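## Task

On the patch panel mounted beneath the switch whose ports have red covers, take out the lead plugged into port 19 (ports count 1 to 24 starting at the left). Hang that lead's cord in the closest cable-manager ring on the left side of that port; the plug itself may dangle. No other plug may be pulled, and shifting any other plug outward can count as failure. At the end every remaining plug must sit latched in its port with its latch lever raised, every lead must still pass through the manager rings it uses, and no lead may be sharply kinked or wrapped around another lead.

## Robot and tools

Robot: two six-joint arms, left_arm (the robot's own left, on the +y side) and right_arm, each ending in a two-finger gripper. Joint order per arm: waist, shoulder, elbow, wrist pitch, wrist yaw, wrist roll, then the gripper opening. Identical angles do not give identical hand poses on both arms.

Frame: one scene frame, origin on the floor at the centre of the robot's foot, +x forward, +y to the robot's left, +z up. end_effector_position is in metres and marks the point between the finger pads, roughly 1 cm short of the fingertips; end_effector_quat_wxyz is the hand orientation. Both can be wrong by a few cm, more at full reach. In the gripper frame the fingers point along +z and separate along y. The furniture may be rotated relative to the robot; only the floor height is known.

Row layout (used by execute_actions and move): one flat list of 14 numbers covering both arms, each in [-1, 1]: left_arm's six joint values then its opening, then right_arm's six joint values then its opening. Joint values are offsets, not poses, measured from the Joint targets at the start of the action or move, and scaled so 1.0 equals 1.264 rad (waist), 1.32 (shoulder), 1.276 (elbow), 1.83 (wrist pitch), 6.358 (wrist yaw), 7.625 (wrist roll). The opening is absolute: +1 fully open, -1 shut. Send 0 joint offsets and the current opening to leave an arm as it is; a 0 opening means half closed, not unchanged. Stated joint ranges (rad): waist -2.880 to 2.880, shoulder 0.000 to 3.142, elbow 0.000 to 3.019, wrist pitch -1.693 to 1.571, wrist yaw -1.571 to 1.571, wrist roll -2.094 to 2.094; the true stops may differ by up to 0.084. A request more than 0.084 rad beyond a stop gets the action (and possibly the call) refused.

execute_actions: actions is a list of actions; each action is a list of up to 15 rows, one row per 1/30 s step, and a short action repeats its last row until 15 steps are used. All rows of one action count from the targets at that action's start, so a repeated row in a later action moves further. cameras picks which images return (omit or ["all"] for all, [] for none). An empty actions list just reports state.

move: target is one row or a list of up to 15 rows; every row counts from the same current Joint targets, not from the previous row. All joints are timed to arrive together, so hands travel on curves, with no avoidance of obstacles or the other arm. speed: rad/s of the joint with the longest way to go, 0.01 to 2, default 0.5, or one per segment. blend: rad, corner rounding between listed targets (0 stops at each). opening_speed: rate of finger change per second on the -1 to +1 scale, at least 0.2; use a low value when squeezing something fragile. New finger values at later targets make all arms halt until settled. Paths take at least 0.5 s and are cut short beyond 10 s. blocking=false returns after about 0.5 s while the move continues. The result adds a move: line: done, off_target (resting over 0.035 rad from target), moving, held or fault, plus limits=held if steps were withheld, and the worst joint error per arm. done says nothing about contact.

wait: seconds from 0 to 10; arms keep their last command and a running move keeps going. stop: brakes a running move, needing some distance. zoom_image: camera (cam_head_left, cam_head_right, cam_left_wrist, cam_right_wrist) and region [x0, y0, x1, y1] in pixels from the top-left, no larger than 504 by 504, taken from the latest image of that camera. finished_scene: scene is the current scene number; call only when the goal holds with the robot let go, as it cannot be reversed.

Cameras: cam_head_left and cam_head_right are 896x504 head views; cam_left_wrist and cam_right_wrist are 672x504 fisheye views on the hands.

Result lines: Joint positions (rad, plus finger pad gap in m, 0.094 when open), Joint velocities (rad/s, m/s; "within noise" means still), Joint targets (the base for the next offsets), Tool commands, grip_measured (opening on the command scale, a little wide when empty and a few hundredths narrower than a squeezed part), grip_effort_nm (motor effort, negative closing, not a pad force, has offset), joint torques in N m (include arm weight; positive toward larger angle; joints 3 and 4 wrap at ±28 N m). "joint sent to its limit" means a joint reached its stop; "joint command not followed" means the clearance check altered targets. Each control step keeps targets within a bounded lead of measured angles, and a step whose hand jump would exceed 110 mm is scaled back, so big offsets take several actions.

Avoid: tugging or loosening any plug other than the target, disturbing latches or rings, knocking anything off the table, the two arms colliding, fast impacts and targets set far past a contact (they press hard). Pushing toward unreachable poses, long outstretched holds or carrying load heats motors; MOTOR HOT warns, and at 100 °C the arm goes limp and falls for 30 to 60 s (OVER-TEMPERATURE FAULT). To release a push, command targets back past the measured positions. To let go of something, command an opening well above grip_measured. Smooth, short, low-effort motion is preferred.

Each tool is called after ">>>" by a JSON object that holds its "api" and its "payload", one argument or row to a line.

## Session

>>> {"api": "execute_actions", "payload": {
  "actions": []
}}

>>> {"api": "zoom_image", "payload": {
  "camera": "cam_head_left",
  "region": [340, 180, 660, 300]
}}

>>> {"api": "zoom_image", "payload": {
  "camera": "cam_head_right",
  "region": [260, 180, 580, 300]
}}

Scene clock: 0.00 s.
left_arm: end_effector_position=(+0.3593, +0.1890, +0.8090) grip_measured=+1.000 grip_effort_nm=n/a end_effector_quat_wxyz=(+0.381, +0.221, +0.666, -0.602) | right_arm: end_effector_position=(+0.5047, -0.3185, +0.9406) grip_measured=+1.000 grip_effort_nm=n/a end_effector_quat_wxyz=(+0.353, +0.214, +0.909, +0.062)
Joint positions: left_arm=[1.48 1.5 0.69 1.521 1.454 0.016 0.094] | right_arm=[-0.968 0.488 0.43 0.69 0.427 -0.021 0.094]
Joint velocities: within noise
Joint torques (N m): no reading
Motor temperatures (°C): left_arm=[26 30 24 22 26 26 28] | right_arm=[29 33 24 23 25 21 23]
Heat: left arm: hottest shoulder 30 °C; right arm: hottest shoulder 33 °C.
Joint targets: left_arm=[1.481 1.508 0.681 1.523 1.453 0.015] | right_arm=[-0.968 0.487 0.436 0.694 0.427 -0.021]
Tool commands: left_gripper/opening=+1.0 right_gripper/opening=+1.0

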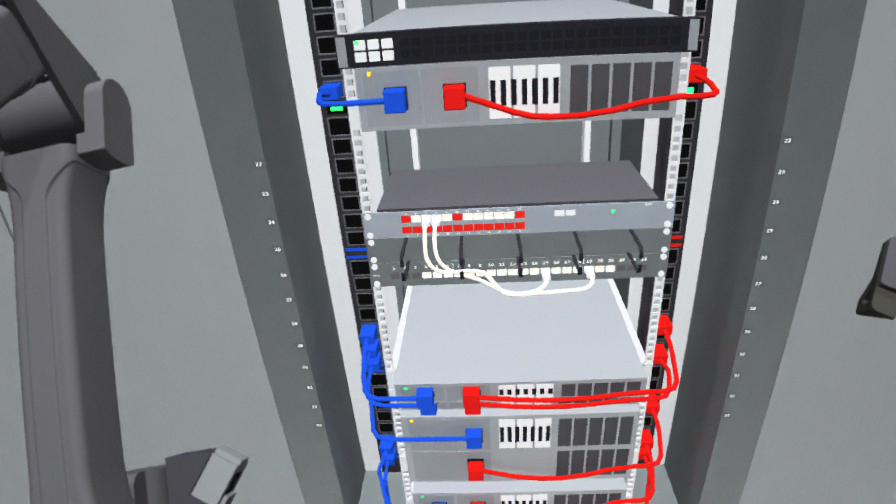

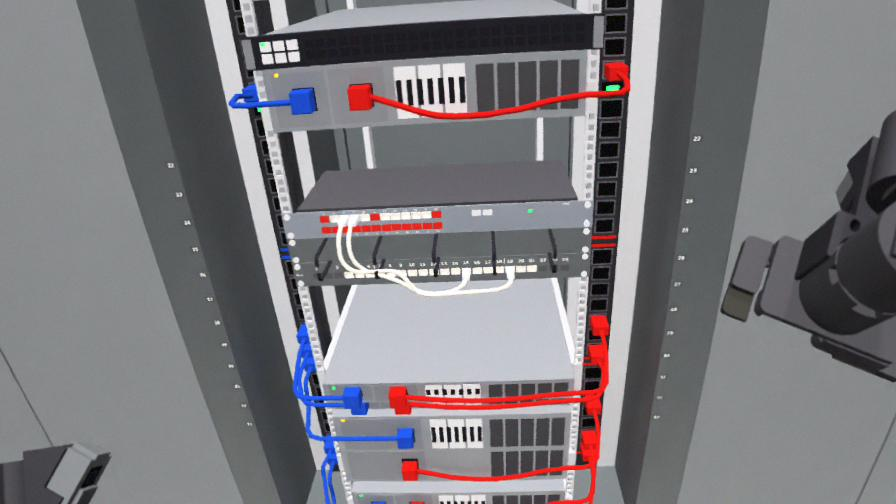

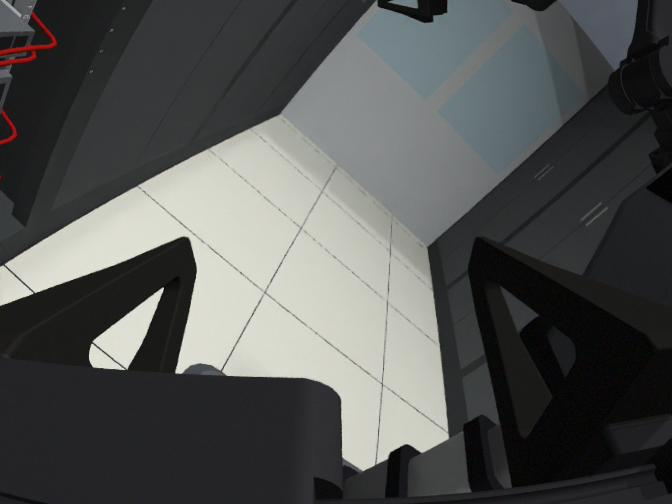

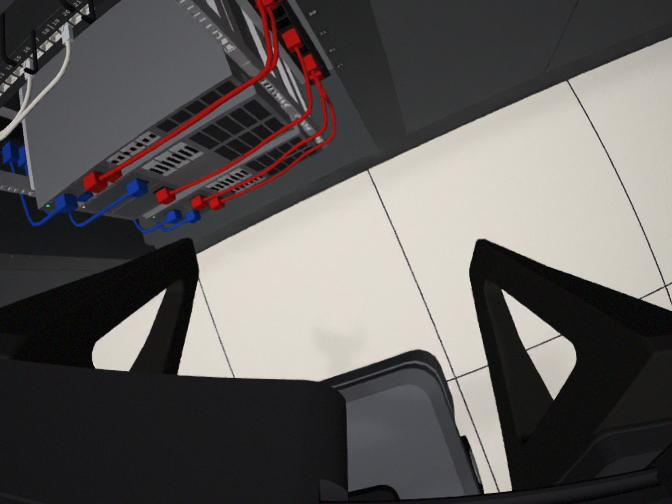

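Scaled by 1.575 from the camera's 896x504 image, which has a finer 1280x720 frame.

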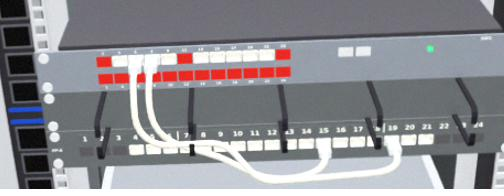

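Scaled by 1.575 from the camera's 896x504 image, which has a finer 1280x720 frame.

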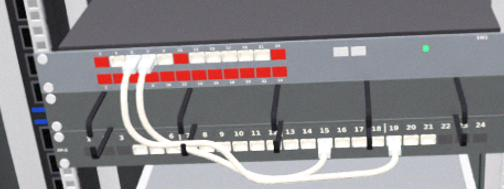

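>>> {"api": "move", "payload": {
  "target": [0,0,0,0,0,0,1,0.0783,0.8955,0.8268,0.4525,-0.0719,-0.0858,0],
  "speed": 0.6
}}

>>> {"api": "zoom_image", "payload": {
  "camera": "cam_right_wrist",
  "region": [150, 80, 450, 300]
}}

Scene clock: 92.63 s.
left_arm: end_effector_position=(+0.3593, +0.1890, +0.8090) grip_measured=+1.000 grip_effort_nm=-0.027 end_effector_quat_wxyz=(+0.381, +0.221, +0.666, -0.602) | right_arm: end_effector_position=(+0.7533, -0.1040, +0.8145) grip_measured=+0.001 grip_effort_nm=-0.037 end_effector_quat_wxyz=(+0.699, +0.000, +0.715, +0.007)
Joint positions: left_arm=[1.48 1.5 0.69 1.521 1.454 0.016 0.094] | right_arm=[-0.891 1.665 1.478 1.504 -0.027 -0.66 0.047]
Joint velocities: within noise
Joint torques (N m): left_arm=[-3.37 -9.88 -4.68 1.31 0.45 -0.01] | right_arm=[12.98 -13.8 2.65 2.07 -0.53 0.06]
Motor temperatures (°C): left_arm=[26 31 27 22 26 26 28] | right_arm=[29 34 25 23 25 21 23]
Heat: left arm: hottest shoulder 31 °C; right arm: hottest shoulder 34 °C.
Joint targets: left_arm=[1.481 1.508 0.681 1.523 1.453 0.015] | right_arm=[-0.870 1.669 1.491 1.522 -0.030 -0.675]
move: done

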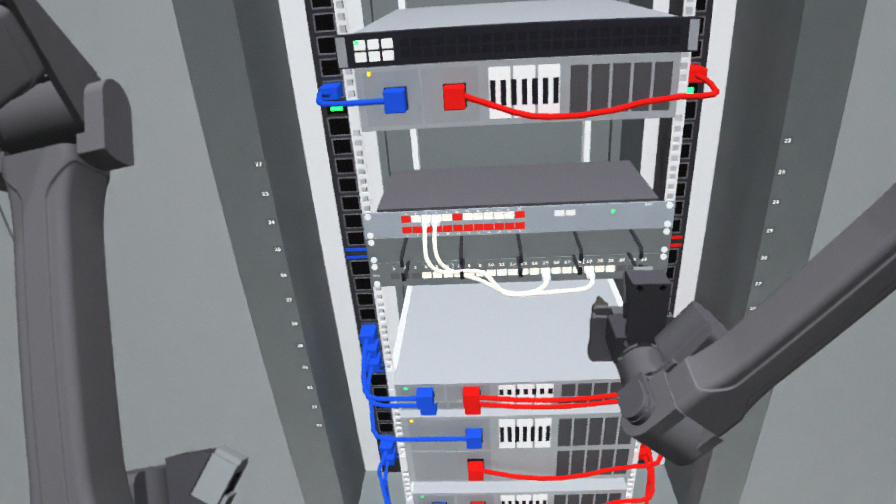

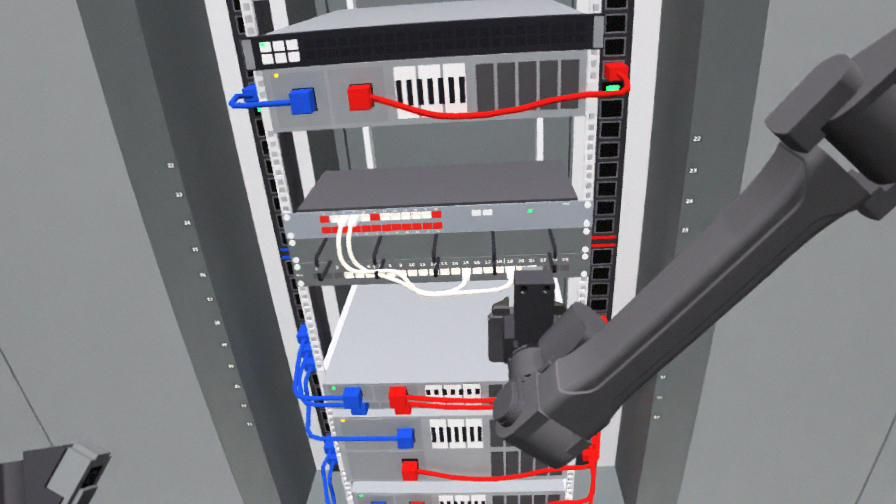

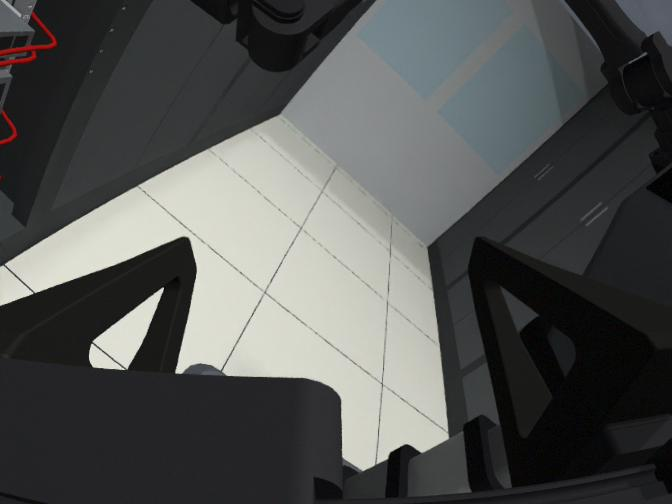

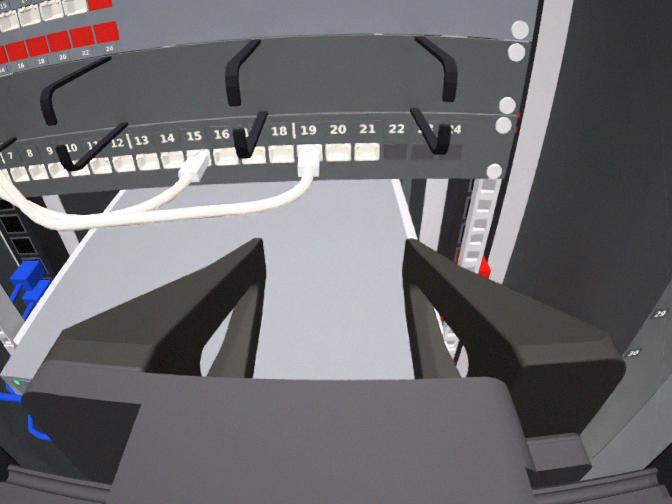

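Scaled by 1.680 from the camera's 672x504 image, which has a finer 960x720 frame.

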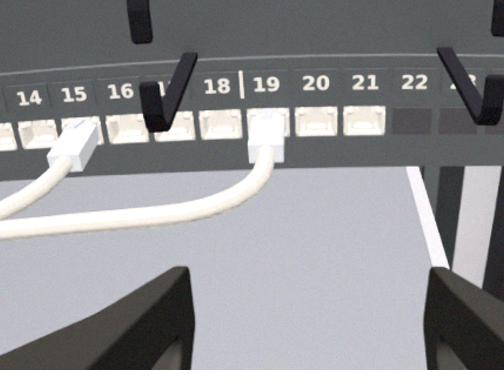

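>>> {"api": "move", "payload": {
  "target": [
    [0,0,0,0,0,0,1,-0.1013,0,0,-0.05,-0.0458,0.2151,-0.55],
    [0,0,0,0,0,0,1,-0.1013,-0.0523,0.0839,-0.1863,-0.0458,0.2151,-0.55]
  ],
  "speed": [0.8,0.25],
  "cameras": ["cam_head_left","cam_head_right","cam_right_wrist"]
}}

>>> {"api": "zoom_image", "payload": {
  "camera": "cam_right_wrist",
  "region": [240, 60, 440, 300]
}}

>>> {"api": "zoom_image", "payload": {
  "camera": "cam_head_left",
  "region": [530, 220, 650, 300]
}}

Scene clock: 138.67 s.
left_arm: end_effector_position=(+0.3593, +0.1890, +0.8090) grip_measured=+1.000 grip_effort_nm=-0.032 end_effector_quat_wxyz=(+0.381, +0.221, +0.666, -0.602) | right_arm: end_effector_position=(+0.7975, -0.0967, +0.7991) grip_measured=-0.549 grip_effort_nm=-0.042 end_effector_quat_wxyz=(+0.410, +0.414, +0.576, +0.573)
Joint positions: left_arm=[1.48 1.5 0.69 1.521 1.454 0.016 0.094] | right_arm=[-0.979 1.618 1.58 1.191 -0.319 0.951 0.021]
Joint velocities: within noise
Joint torques (N m): left_arm=[-3.31 -9.88 -4.63 1.26 0.44 -0.01] | right_arm=[8.41 -18.02 4.1 1.11 -0.48 0.23]
Motor temperatures (°C): left_arm=[26 31 27 22 27 26 28] | right_arm=[30 37 25 23 25 21 23]
Heat: left arm: hottest shoulder 31 °C; right arm: hottest shoulder 37 °C.
Joint targets: left_arm=[1.481 1.508 0.681 1.523 1.453 0.015] | right_arm=[-0.997 1.600 1.598 1.181 -0.321 0.965]
move: done
Images, in order (width x height): cam_head_left 896x504, cam_head_right 896x504, cam_right_wrist 672x504.

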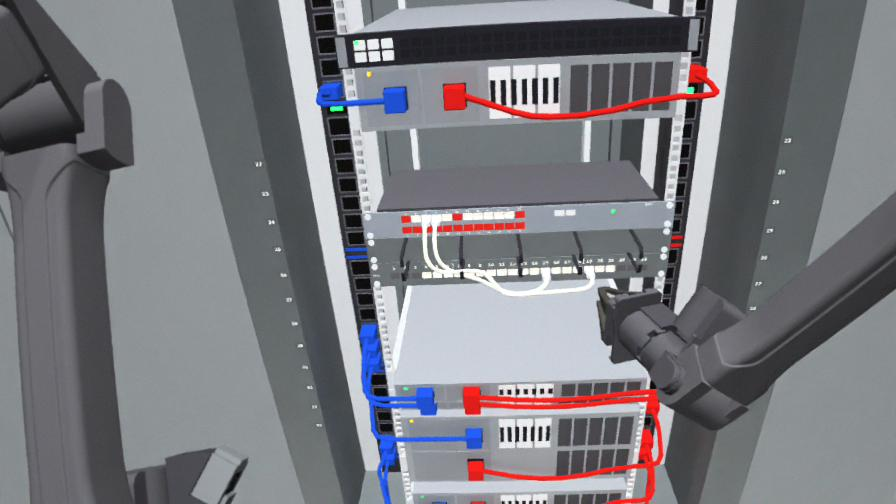

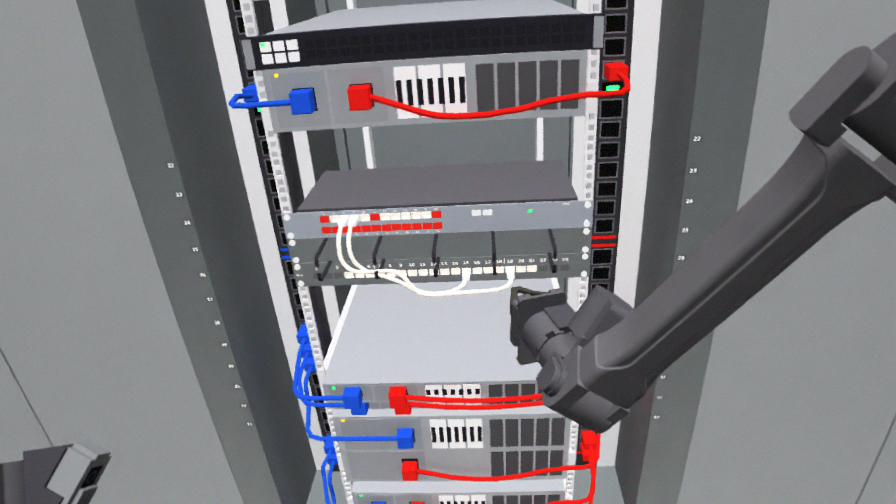

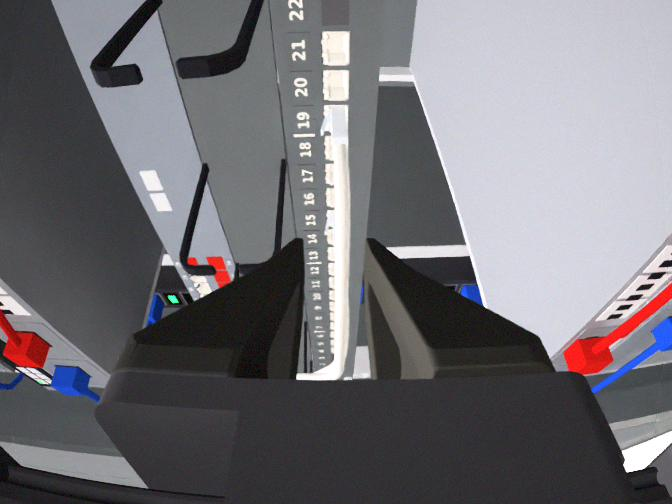

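Scaled by 2.100 from the camera's 672x504 image, which has a finer 960x720 frame.

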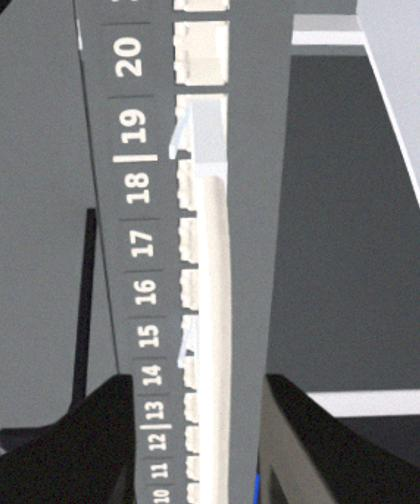

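Scaled by 4.200 from the camera's 896x504 image, which has a finer 1280x720 frame.

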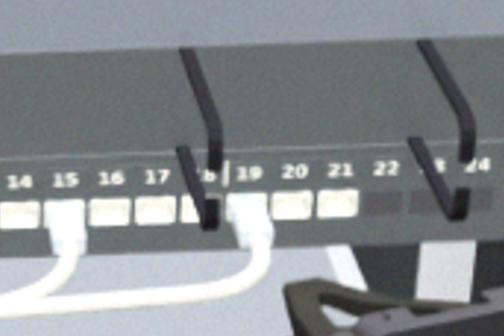

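>>> {"api": "move", "payload": {
  "target": [0,0,0,0,0,0,1,0.0348,0.0595,0.1395,-0.0702,0,0,-0.58],
  "speed": 0.12,
  "cameras": ["cam_head_left","cam_right_wrist"]
}}

>>> {"api": "zoom_image", "payload": {
  "camera": "cam_right_wrist",
  "region": [270, 130, 420, 310]
}}

>>> {"api": "zoom_image", "payload": {
  "camera": "cam_head_left",
  "region": [530, 220, 650, 300]
}}

Scene clock: 178.30 s.
left_arm: end_effector_position=(+0.3593, +0.1890, +0.8090) grip_measured=+1.000 grip_effort_nm=-0.032 end_effector_quat_wxyz=(+0.381, +0.221, +0.666, -0.602) | right_arm: end_effector_position=(+0.8454, -0.0961, +0.7975) grip_measured=-0.579 grip_effort_nm=-0.042 end_effector_quat_wxyz=(+0.410, +0.414, +0.574, +0.575)
Joint positions: left_arm=[1.48 1.5 0.69 1.521 1.454 0.016 0.094] | right_arm=[-0.975 1.656 1.748 1.062 -0.319 0.952 0.02]
Joint velocities: within noise
Joint torques (N m): left_arm=[-3.37 -9.93 -4.68 1.29 0.43 0] | right_arm=[12.16 -16.21 5.85 1.09 -0.5 0.23]
Motor temperatures (°C): left_arm=[26 31 27 22 27 26 27] | right_arm=[30 40 25 23 25 21 23]
Heat: left arm: hottest shoulder 31 °C; right arm: hottest shoulder 40 °C.
Joint targets: left_arm=[1.481 1.508 0.681 1.523 1.453 0.015] | right_arm=[-0.953 1.679 1.776 1.052 -0.321 0.965]
move: done
Images, in order (width x height): cam_head_left 896x504, cam_right_wrist 672x504.

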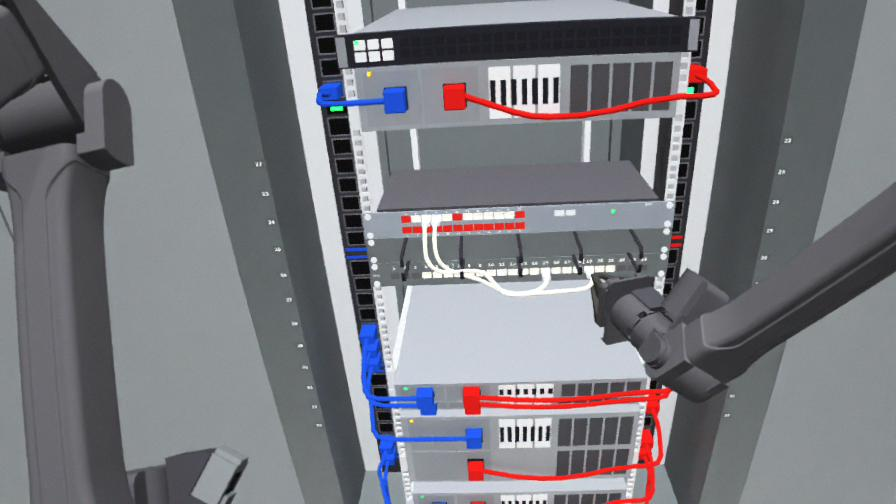

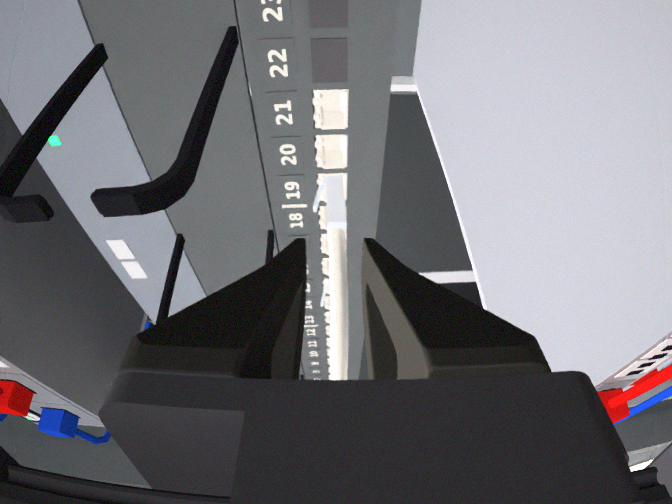

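Scaled by 2.800 from the camera's 672x504 image, which has a finer 960x720 frame.

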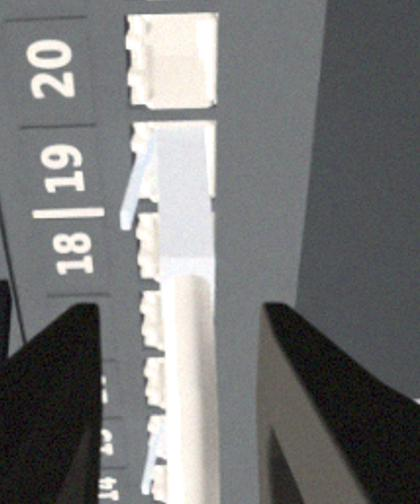

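Scaled by 4.200 from the camera's 896x504 image, which has a finer 1280x720 frame.

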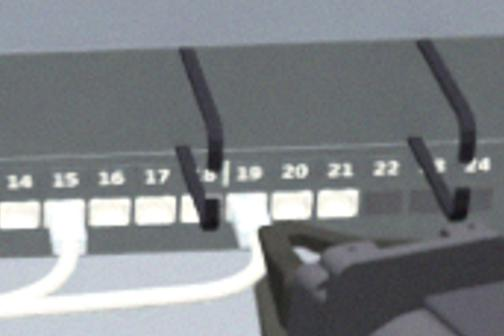

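>>> {"api": "move", "payload": {
  "target": [0,0,0,0,0,0,1,0.0079,0.0136,0.0486,-0.024,0,0,-0.6],
  "speed": 0.1,
  "cameras": ["cam_right_wrist"]
}}

>>> {"api": "zoom_image", "payload": {
  "camera": "cam_right_wrist",
  "region": [270, 130, 420, 310]
}}

Scene clock: 205.53 s.
left_arm: end_effector_position=(+0.3593, +0.1890, +0.8090) grip_measured=+1.000 grip_effort_nm=-0.032 end_effector_quat_wxyz=(+0.381, +0.221, +0.666, -0.602) | right_arm: end_effector_position=(+0.8611, -0.0919, +0.8002) grip_measured=-0.599 grip_effort_nm=-0.046 end_effector_quat_wxyz=(+0.408, +0.415, +0.572, +0.578)
Joint positions: left_arm=[1.48 1.5 0.69 1.521 1.454 0.016 0.094] | right_arm=[-0.966 1.672 1.808 1.018 -0.319 0.952 0.019]
Joint velocities: within noise
Joint torques (N m): left_arm=[-3.43 -9.82 -4.71 1.28 0.45 -0.02] | right_arm=[12.69 -16.15 6.35 1.17 -0.52 0.23]
Motor temperatures (°C): left_arm=[26 31 27 22 27 26 27] | right_arm=[30 40 27 23 25 21 23]
Heat: left arm: hottest shoulder 31 °C; right arm: hottest shoulder 40 °C.
Joint targets: left_arm=[1.481 1.508 0.681 1.523 1.453 0.015] | right_arm=[-0.944 1.697 1.838 1.008 -0.321 0.965]
move: done
Images, in order (width x height): cam_right_wrist 672x504.

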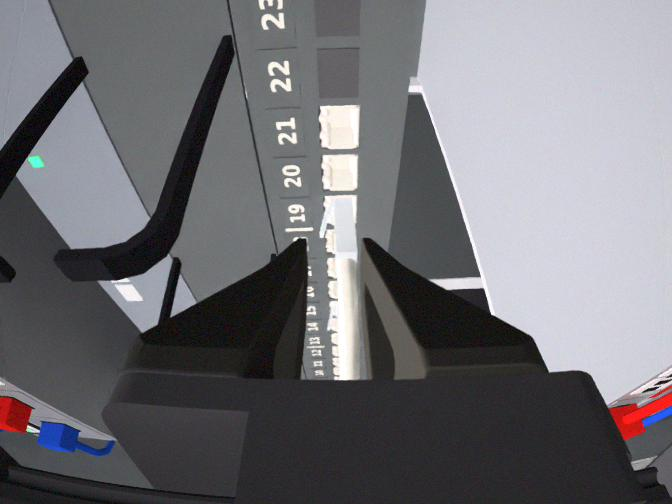

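Scaled by 2.800 from the camera's 672x504 image, which has a finer 960x720 frame.

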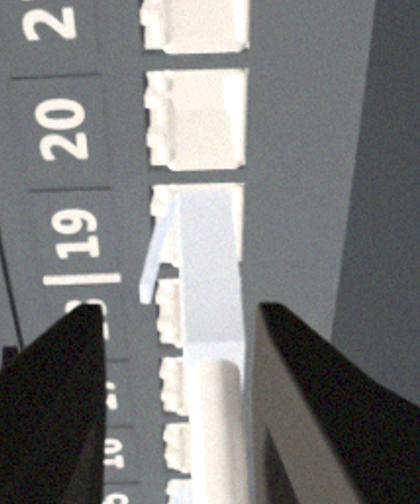

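>>> {"api": "move", "payload": {
  "target": [0,0,0,0,0,0,1,0.0055,0.0129,0.0353,-0.0153,0,0,-0.6],
  "speed": 0.08,
  "cameras": ["cam_right_wrist"]
}}

>>> {"api": "zoom_image", "payload": {
  "camera": "cam_right_wrist",
  "region": [270, 130, 420, 310]
}}

Scene clock: 218.37 s.
left_arm: end_effector_position=(+0.3593, +0.1890, +0.8090) grip_measured=+1.000 grip_effort_nm=-0.032 end_effector_quat_wxyz=(+0.381, +0.221, +0.666, -0.602) | right_arm: end_effector_position=(+0.8702, -0.0875, +0.7998) grip_measured=-0.599 grip_effort_nm=-0.042 end_effector_quat_wxyz=(+0.406, +0.416, +0.570, +0.580)
Joint positions: left_arm=[1.48 1.5 0.69 1.521 1.454 0.016 0.094] | right_arm=[-0.959 1.69 1.852 0.99 -0.319 0.952 0.019]
Joint velocities: within noise
Joint torques (N m): left_arm=[-3.31 -9.99 -4.7 1.26 0.43 -0.01] | right_arm=[12.63 -16.03 6.58 1.06 -0.51 0.22]
Motor temperatures (°C): left_arm=[26 31 27 22 27 26 27] | right_arm=[30 39 27 23 25 21 23]
Heat: left arm: hottest shoulder 31 °C; right arm: hottest shoulder 39 °C.
Joint targets: left_arm=[1.481 1.508 0.681 1.523 1.453 0.015] | right_arm=[-0.937 1.714 1.883 0.980 -0.321 0.965]
move: done
Images, in order (width x height): cam_right_wrist 672x504.

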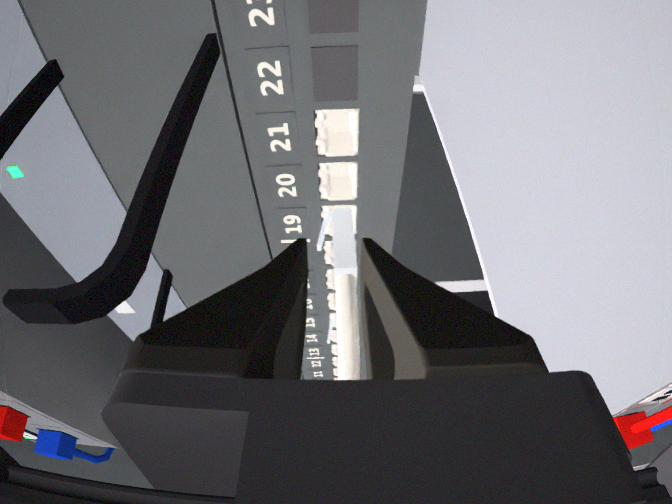

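Scaled by 2.800 from the camera's 672x504 image, which has a finer 960x720 frame.

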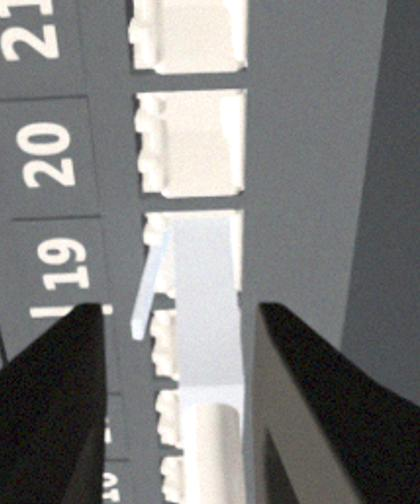

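>>> {"api": "move", "payload": {
  "target": [0,0,0,0,0,0,1,0,0.0038,0.0133,-0.0068,0,0,-0.6],
  "speed": 0.08,
  "cameras": ["cam_right_wrist"]
}}

>>> {"api": "zoom_image", "payload": {
  "camera": "cam_right_wrist",
  "region": [270, 130, 420, 310]
}}

Scene clock: 227.00 s.
left_arm: end_effector_position=(+0.3593, +0.1890, +0.8090) grip_measured=+1.000 grip_effort_nm=-0.032 end_effector_quat_wxyz=(+0.381, +0.221, +0.666, -0.602) | right_arm: end_effector_position=(+0.8744, -0.0876, +0.7997) grip_measured=-0.599 grip_effort_nm=-0.042 end_effector_quat_wxyz=(+0.406, +0.416, +0.570, +0.580)
Joint positions: left_arm=[1.48 1.5 0.69 1.521 1.454 0.016 0.094] | right_arm=[-0.959 1.694 1.868 0.978 -0.319 0.952 0.019]
Joint velocities: within noise
Joint torques (N m): left_arm=[-3.37 -9.82 -4.71 1.26 0.46 -0.01] | right_arm=[12.86 -16.26 6.74 1.03 -0.49 0.21]
Motor temperatures (°C): left_arm=[26 31 28 22 27 26 27] | right_arm=[30 38 27 23 25 21 23]
Heat: left arm: hottest shoulder 31 °C; right arm: hottest shoulder 38 °C.
Joint targets: left_arm=[1.481 1.508 0.681 1.523 1.453 0.015] | right_arm=[-0.937 1.719 1.900 0.968 -0.321 0.965]
move: done
Images, in order (width x height): cam_right_wrist 672x504.

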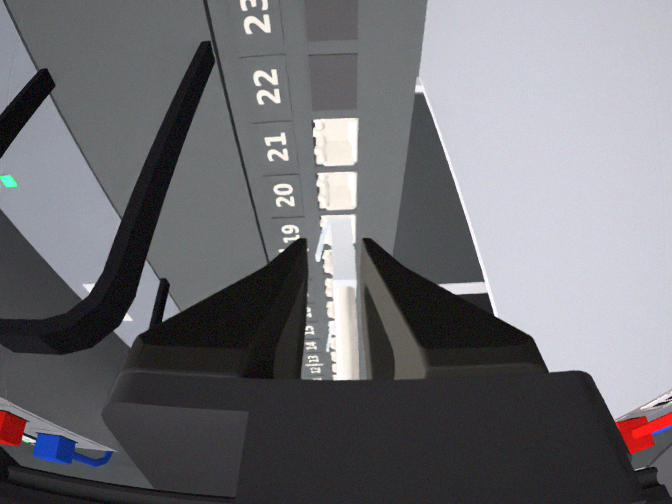

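Scaled by 2.800 from the camera's 672x504 image, which has a finer 960x720 frame.

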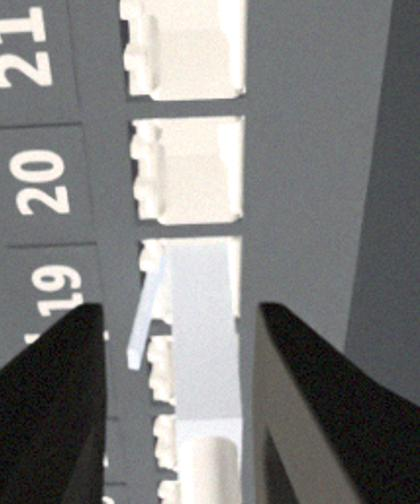

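>>> {"api": "move", "payload": {
  "target": [0,0,0,0,0,0,1,0,0,0,0,0,0,-0.9],
  "opening_speed": 0.2,
  "cameras": ["cam_right_wrist"]
}}

>>> {"api": "zoom_image", "payload": {
  "camera": "cam_right_wrist",
  "region": [270, 130, 420, 310]
}}

Scene clock: 235.23 s.
left_arm: end_effector_position=(+0.3593, +0.1890, +0.8090) grip_measured=+1.000 grip_effort_nm=-0.037 end_effector_quat_wxyz=(+0.381, +0.221, +0.666, -0.602) | right_arm: end_effector_position=(+0.8737, -0.0868, +0.7979) grip_measured=-0.860 grip_effort_nm=-0.960 end_effector_quat_wxyz=(+0.405, +0.417, +0.571, +0.579)
Joint positions: left_arm=[1.48 1.5 0.69 1.521 1.454 0.016 0.094] | right_arm=[-0.959 1.696 1.869 0.975 -0.316 0.952 0.007]
Joint velocities: within noise
Joint torques (N m): left_arm=[-3.25 -9.93 -4.67 1.31 0.44 -0.01] | right_arm=[12.81 -16.38 6.69 1.16 -0.6 0.22]
Motor temperatures (°C): left_arm=[26 31 28 22 27 26 27] | right_arm=[31 38 27 23 26 21 23]
Heat: left arm: hottest shoulder 31 °C; right arm: hottest shoulder 38 °C.
Joint targets: left_arm=[1.481 1.508 0.681 1.523 1.453 0.015] | right_arm=[-0.937 1.719 1.900 0.968 -0.321 0.965]
move: done
Images, in order (width x height): cam_right_wrist 672x504.

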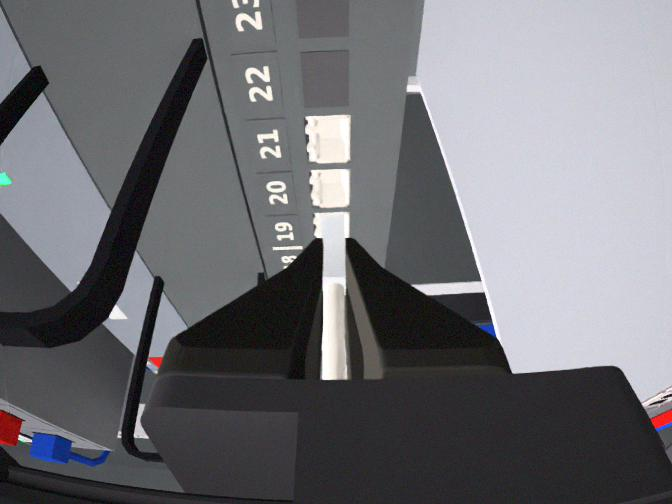

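Scaled by 2.800 from the camera's 672x504 image, which has a finer 960x720 frame.

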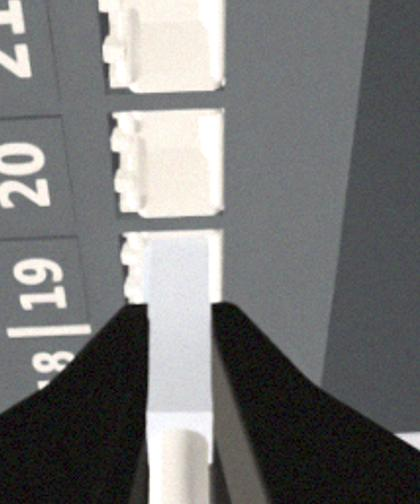

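>>> {"api": "move", "payload": {
  "target": [
    [0,0,0,0,0,0,1,0,-0.028,-0.03,0,0,0,-0.9],
    [0,0,0,0,0,0,1,0,-0.0538,-0.1176,0.0577,0,0,-0.9]
  ],
  "speed": 0.12,
  "cameras": ["cam_right_wrist","cam_head_left","cam_head_right"]
}}

>>> {"api": "zoom_image", "payload": {
  "camera": "cam_head_left",
  "region": [430, 210, 670, 320]
}}

Scene clock: 259.83 s.
left_arm: end_effector_position=(+0.3593, +0.1890, +0.8090) grip_measured=+1.000 grip_effort_nm=-0.027 end_effector_quat_wxyz=(+0.381, +0.221, +0.666, -0.602) | right_arm: end_effector_position=(+0.8693, -0.0857, +0.7961) grip_measured=-0.862 grip_effort_nm=-0.999 end_effector_quat_wxyz=(+0.400, +0.427, +0.574, +0.573)
Joint positions: left_arm=[1.48 1.5 0.69 1.521 1.454 0.016 0.094] | right_arm=[-0.954 1.688 1.846 0.975 -0.295 0.952 0.006]
Joint velocities: within noise
Joint torques (N m): left_arm=[-3.49 -9.93 -4.66 1.29 0.45 -0.01] | right_arm=[12.51 -21.6 -3.75 5.59 -1.43 0.23]
Motor temperatures (°C): left_arm=[26 31 28 22 27 26 27] | right_arm=[31 37 27 23 26 21 24]
Heat: left arm: hottest shoulder 31 °C; right arm: hottest shoulder 37 °C.
Joint targets: left_arm=[1.481 1.508 0.681 1.523 1.453 0.015] | right_arm=[-0.937 1.648 1.750 1.074 -0.321 0.965]
move: off_target (right_arm); right_arm: the wrist pitch is farthest, 0.098 rad from its target
Images, in order (width x height): cam_head_left 896x504, cam_head_right 896x504, cam_right_wrist 672x504.

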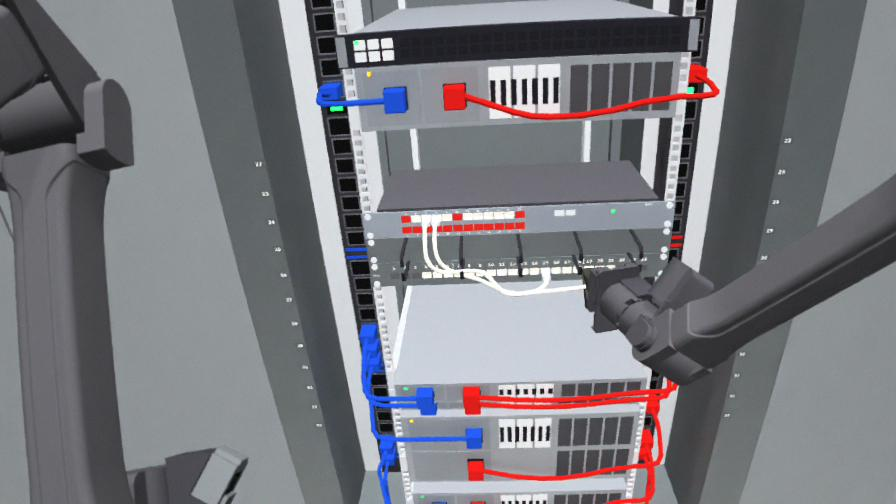

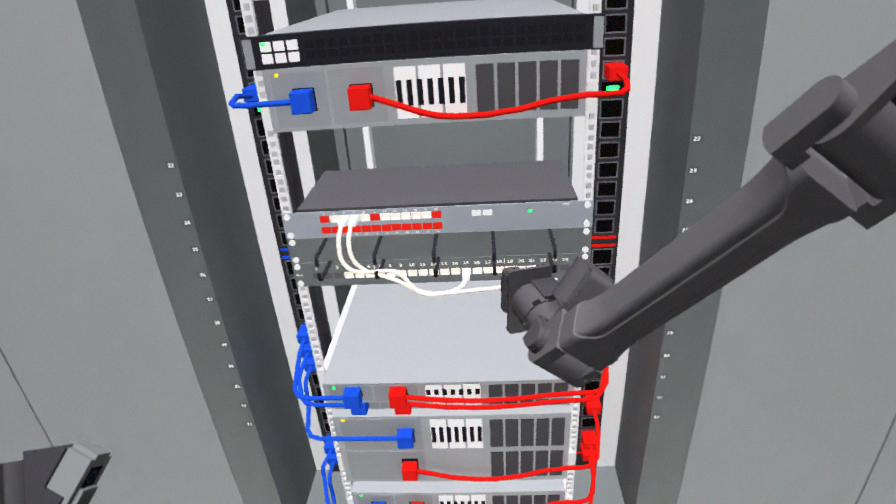

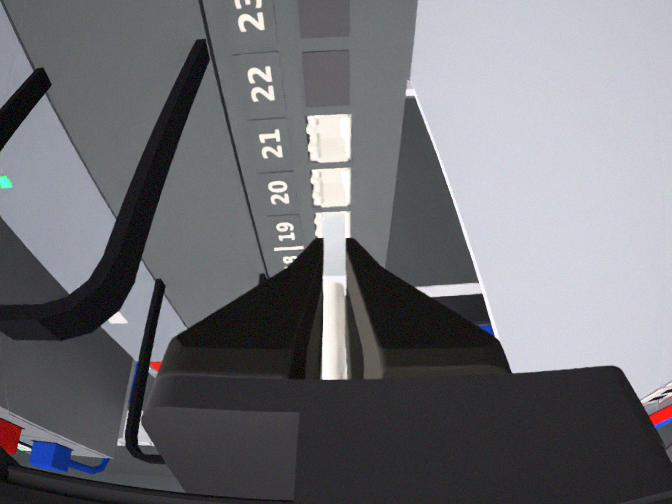

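Scaled by 2.100 from the camera's 896x504 image, which has a finer 1280x720 frame.

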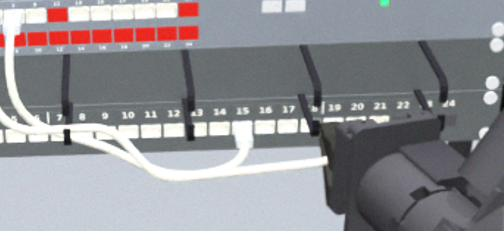

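>>> {"api": "zoom_image", "payload": {
  "camera": "cam_right_wrist",
  "region": [290, 190, 370, 290]
}}

>>> {"api": "wait", "payload": {
  "seconds": 0.1,
  "cameras": ["cam_right_wrist"]
}}

Scaled by 5.040 from the camera's 672x504 image, which has a finer 960x720 frame.

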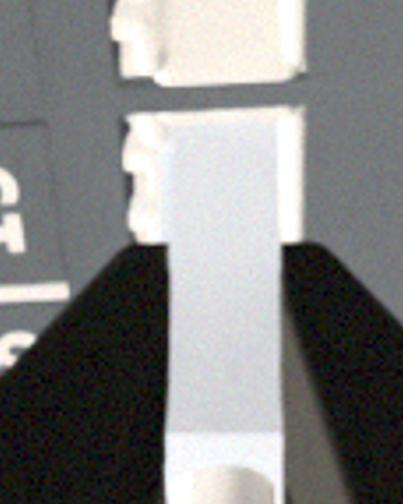

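Scene clock: 265.83 s.
left_arm: end_effector_position=(+0.3593, +0.1890, +0.8090) grip_measured=+1.000 grip_effort_nm=-0.027 end_effector_quat_wxyz=(+0.381, +0.221, +0.666, -0.602) | right_arm: end_effector_position=(+0.8693, -0.0857, +0.7961) grip_measured=-0.862 grip_effort_nm=-0.999 end_effector_quat_wxyz=(+0.400, +0.427, +0.574, +0.573)
Joint positions: left_arm=[1.48 1.5 0.69 1.521 1.454 0.016 0.094] | right_arm=[-0.954 1.688 1.846 0.975 -0.294 0.952 0.006]
Joint velocities: within noise
Joint torques (N m): left_arm=[-3.25 -9.93 -4.62 1.28 0.45 -0.01] | right_arm=[12.16 -21.48 -3.82 5.63 -1.45 0.22]
Motor temperatures (°C): left_arm=[26 31 28 22 27 26 27] | right_arm=[31 38 27 23 27 21 25]
Heat: left arm: hottest shoulder 31 °C; right arm: hottest shoulder 38 °C.
Joint targets: left_arm=[1.481 1.508 0.681 1.523 1.453 0.015] | right_arm=[-0.937 1.648 1.750 1.074 -0.321 0.965]
Tool commands: left_gripper/opening=+1.0 right_gripper/opening=-0.9
wait: 0.10 s; at rest from the start
Images, in order (width x height): cam_right_wrist 672x504.

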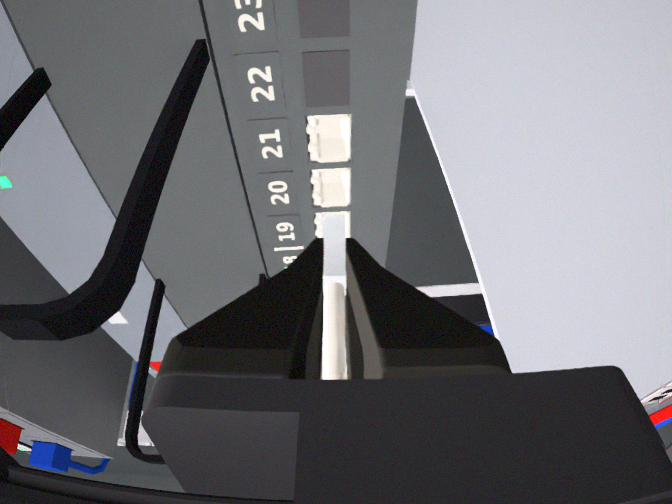

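>>> {"api": "move", "payload": {
  "target": [0,0,0,0,0,0,1,0,0.0538,0.1176,-0.0577,0,0,-0.9],
  "speed": 0.2,
  "cameras": ["cam_right_wrist","cam_head_left"]
}}

>>> {"api": "zoom_image", "payload": {
  "camera": "cam_right_wrist",
  "region": [290, 190, 370, 290]
}}

>>> {"api": "zoom_image", "payload": {
  "camera": "cam_head_left",
  "region": [540, 230, 640, 310]
}}

Scene clock: 308.87 s.
left_arm: end_effector_position=(+0.3593, +0.1890, +0.8090) grip_measured=+1.000 grip_effort_nm=-0.032 end_effector_quat_wxyz=(+0.381, +0.221, +0.666, -0.602) | right_arm: end_effector_position=(+0.8732, -0.0862, +0.7988) grip_measured=-0.862 grip_effort_nm=-1.004 end_effector_quat_wxyz=(+0.404, +0.423, +0.571, +0.576)
Joint positions: left_arm=[1.48 1.5 0.69 1.521 1.454 0.016 0.094] | right_arm=[-0.954 1.691 1.861 0.974 -0.303 0.952 0.006]
Joint velocities: within noise
Joint torques (N m): left_arm=[-3.49 -9.88 -4.7 1.26 0.43 -0.01] | right_arm=[12.4 -16.26 7.24 1.24 -1.1 0.24]
Motor temperatures (°C): left_arm=[26 31 28 22 27 26 27] | right_arm=[31 41 26 25 30 21 25]
Heat: left arm: hottest shoulder 31 °C; right arm: hottest shoulder 41 °C.
Joint targets: left_arm=[1.481 1.508 0.681 1.523 1.453 0.015] | right_arm=[-0.937 1.719 1.900 0.968 -0.322 0.965]
move: off_target (right_arm); right_arm: the elbow is farthest, 0.039 rad from its target
Images, in order (width x height): cam_head_left 896x504, cam_right_wrist 672x504.

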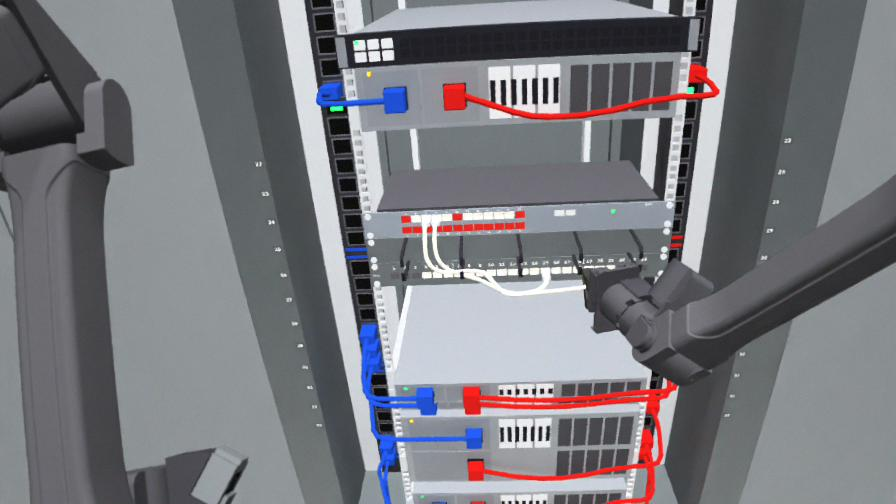

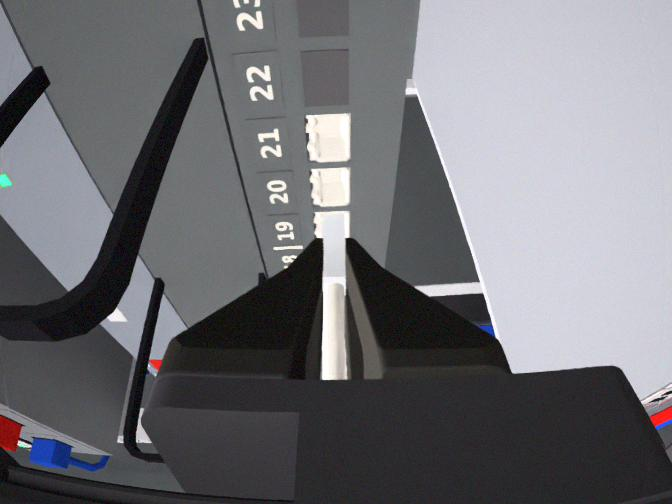

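Scaled by 5.040 from the camera's 672x504 image, which has a finer 960x720 frame.

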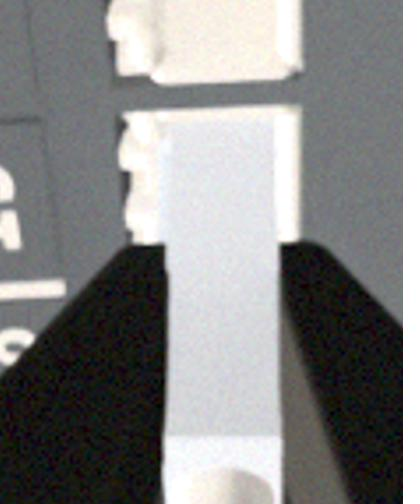

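Scaled by 5.040 from the camera's 896x504 image, which has a finer 1280x720 frame.

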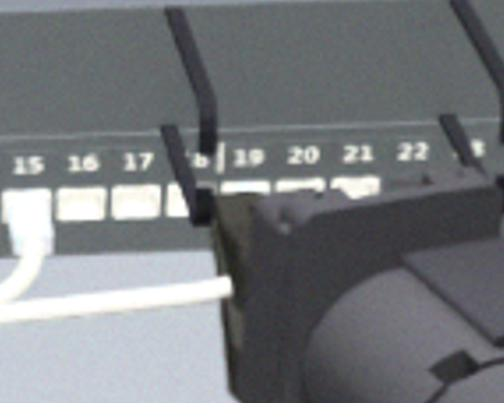

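>>> {"api": "move", "payload": {
  "target": [0,0,0,0,0,0,1,0,0,0,0,0,0,-0.62],
  "opening_speed": 0.3,
  "cameras": ["cam_right_wrist"]
}}

>>> {"api": "zoom_image", "payload": {
  "camera": "cam_right_wrist",
  "region": [290, 190, 370, 290]
}}

Scene clock: 335.20 s.
left_arm: end_effector_position=(+0.3593, +0.1890, +0.8090) grip_measured=+1.000 grip_effort_nm=-0.027 end_effector_quat_wxyz=(+0.381, +0.221, +0.666, -0.602) | right_arm: end_effector_position=(+0.8733, -0.0836, +0.7998) grip_measured=-0.622 grip_effort_nm=0.100 end_effector_quat_wxyz=(+0.403, +0.417, +0.570, +0.582)
Joint positions: left_arm=[1.48 1.5 0.69 1.521 1.454 0.016 0.094] | right_arm=[-0.954 1.696 1.868 0.974 -0.319 0.952 0.018]
Joint velocities: within noise
Joint torques (N m): left_arm=[-3.37 -9.93 -4.67 1.26 0.43 -0.01] | right_arm=[12.51 -16.62 6.68 1.21 -0.5 0.22]
Motor temperatures (°C): left_arm=[26 31 28 22 27 26 27] | right_arm=[31 39 27 23 30 21 26]
Heat: left arm: hottest shoulder 31 °C; right arm: hottest shoulder 39 °C.
Joint targets: left_arm=[1.481 1.508 0.681 1.523 1.453 0.015] | right_arm=[-0.937 1.719 1.900 0.968 -0.322 0.965]
move: done
Images, in order (width x height): cam_right_wrist 672x504.

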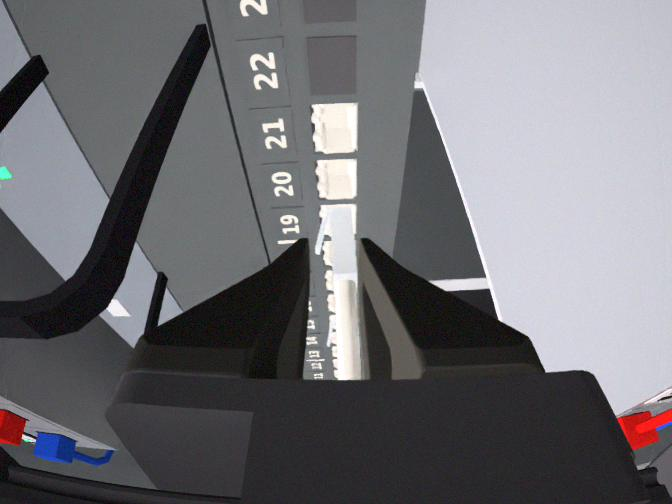

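Scaled by 5.040 from the camera's 672x504 image, which has a finer 960x720 frame.

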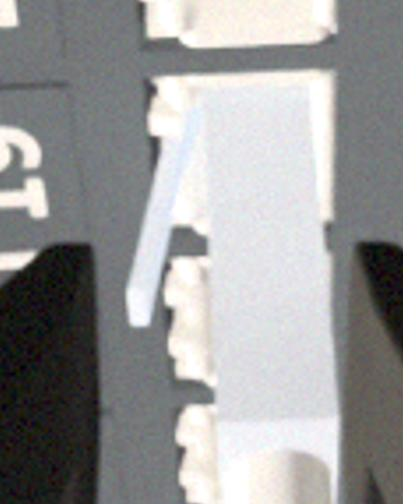

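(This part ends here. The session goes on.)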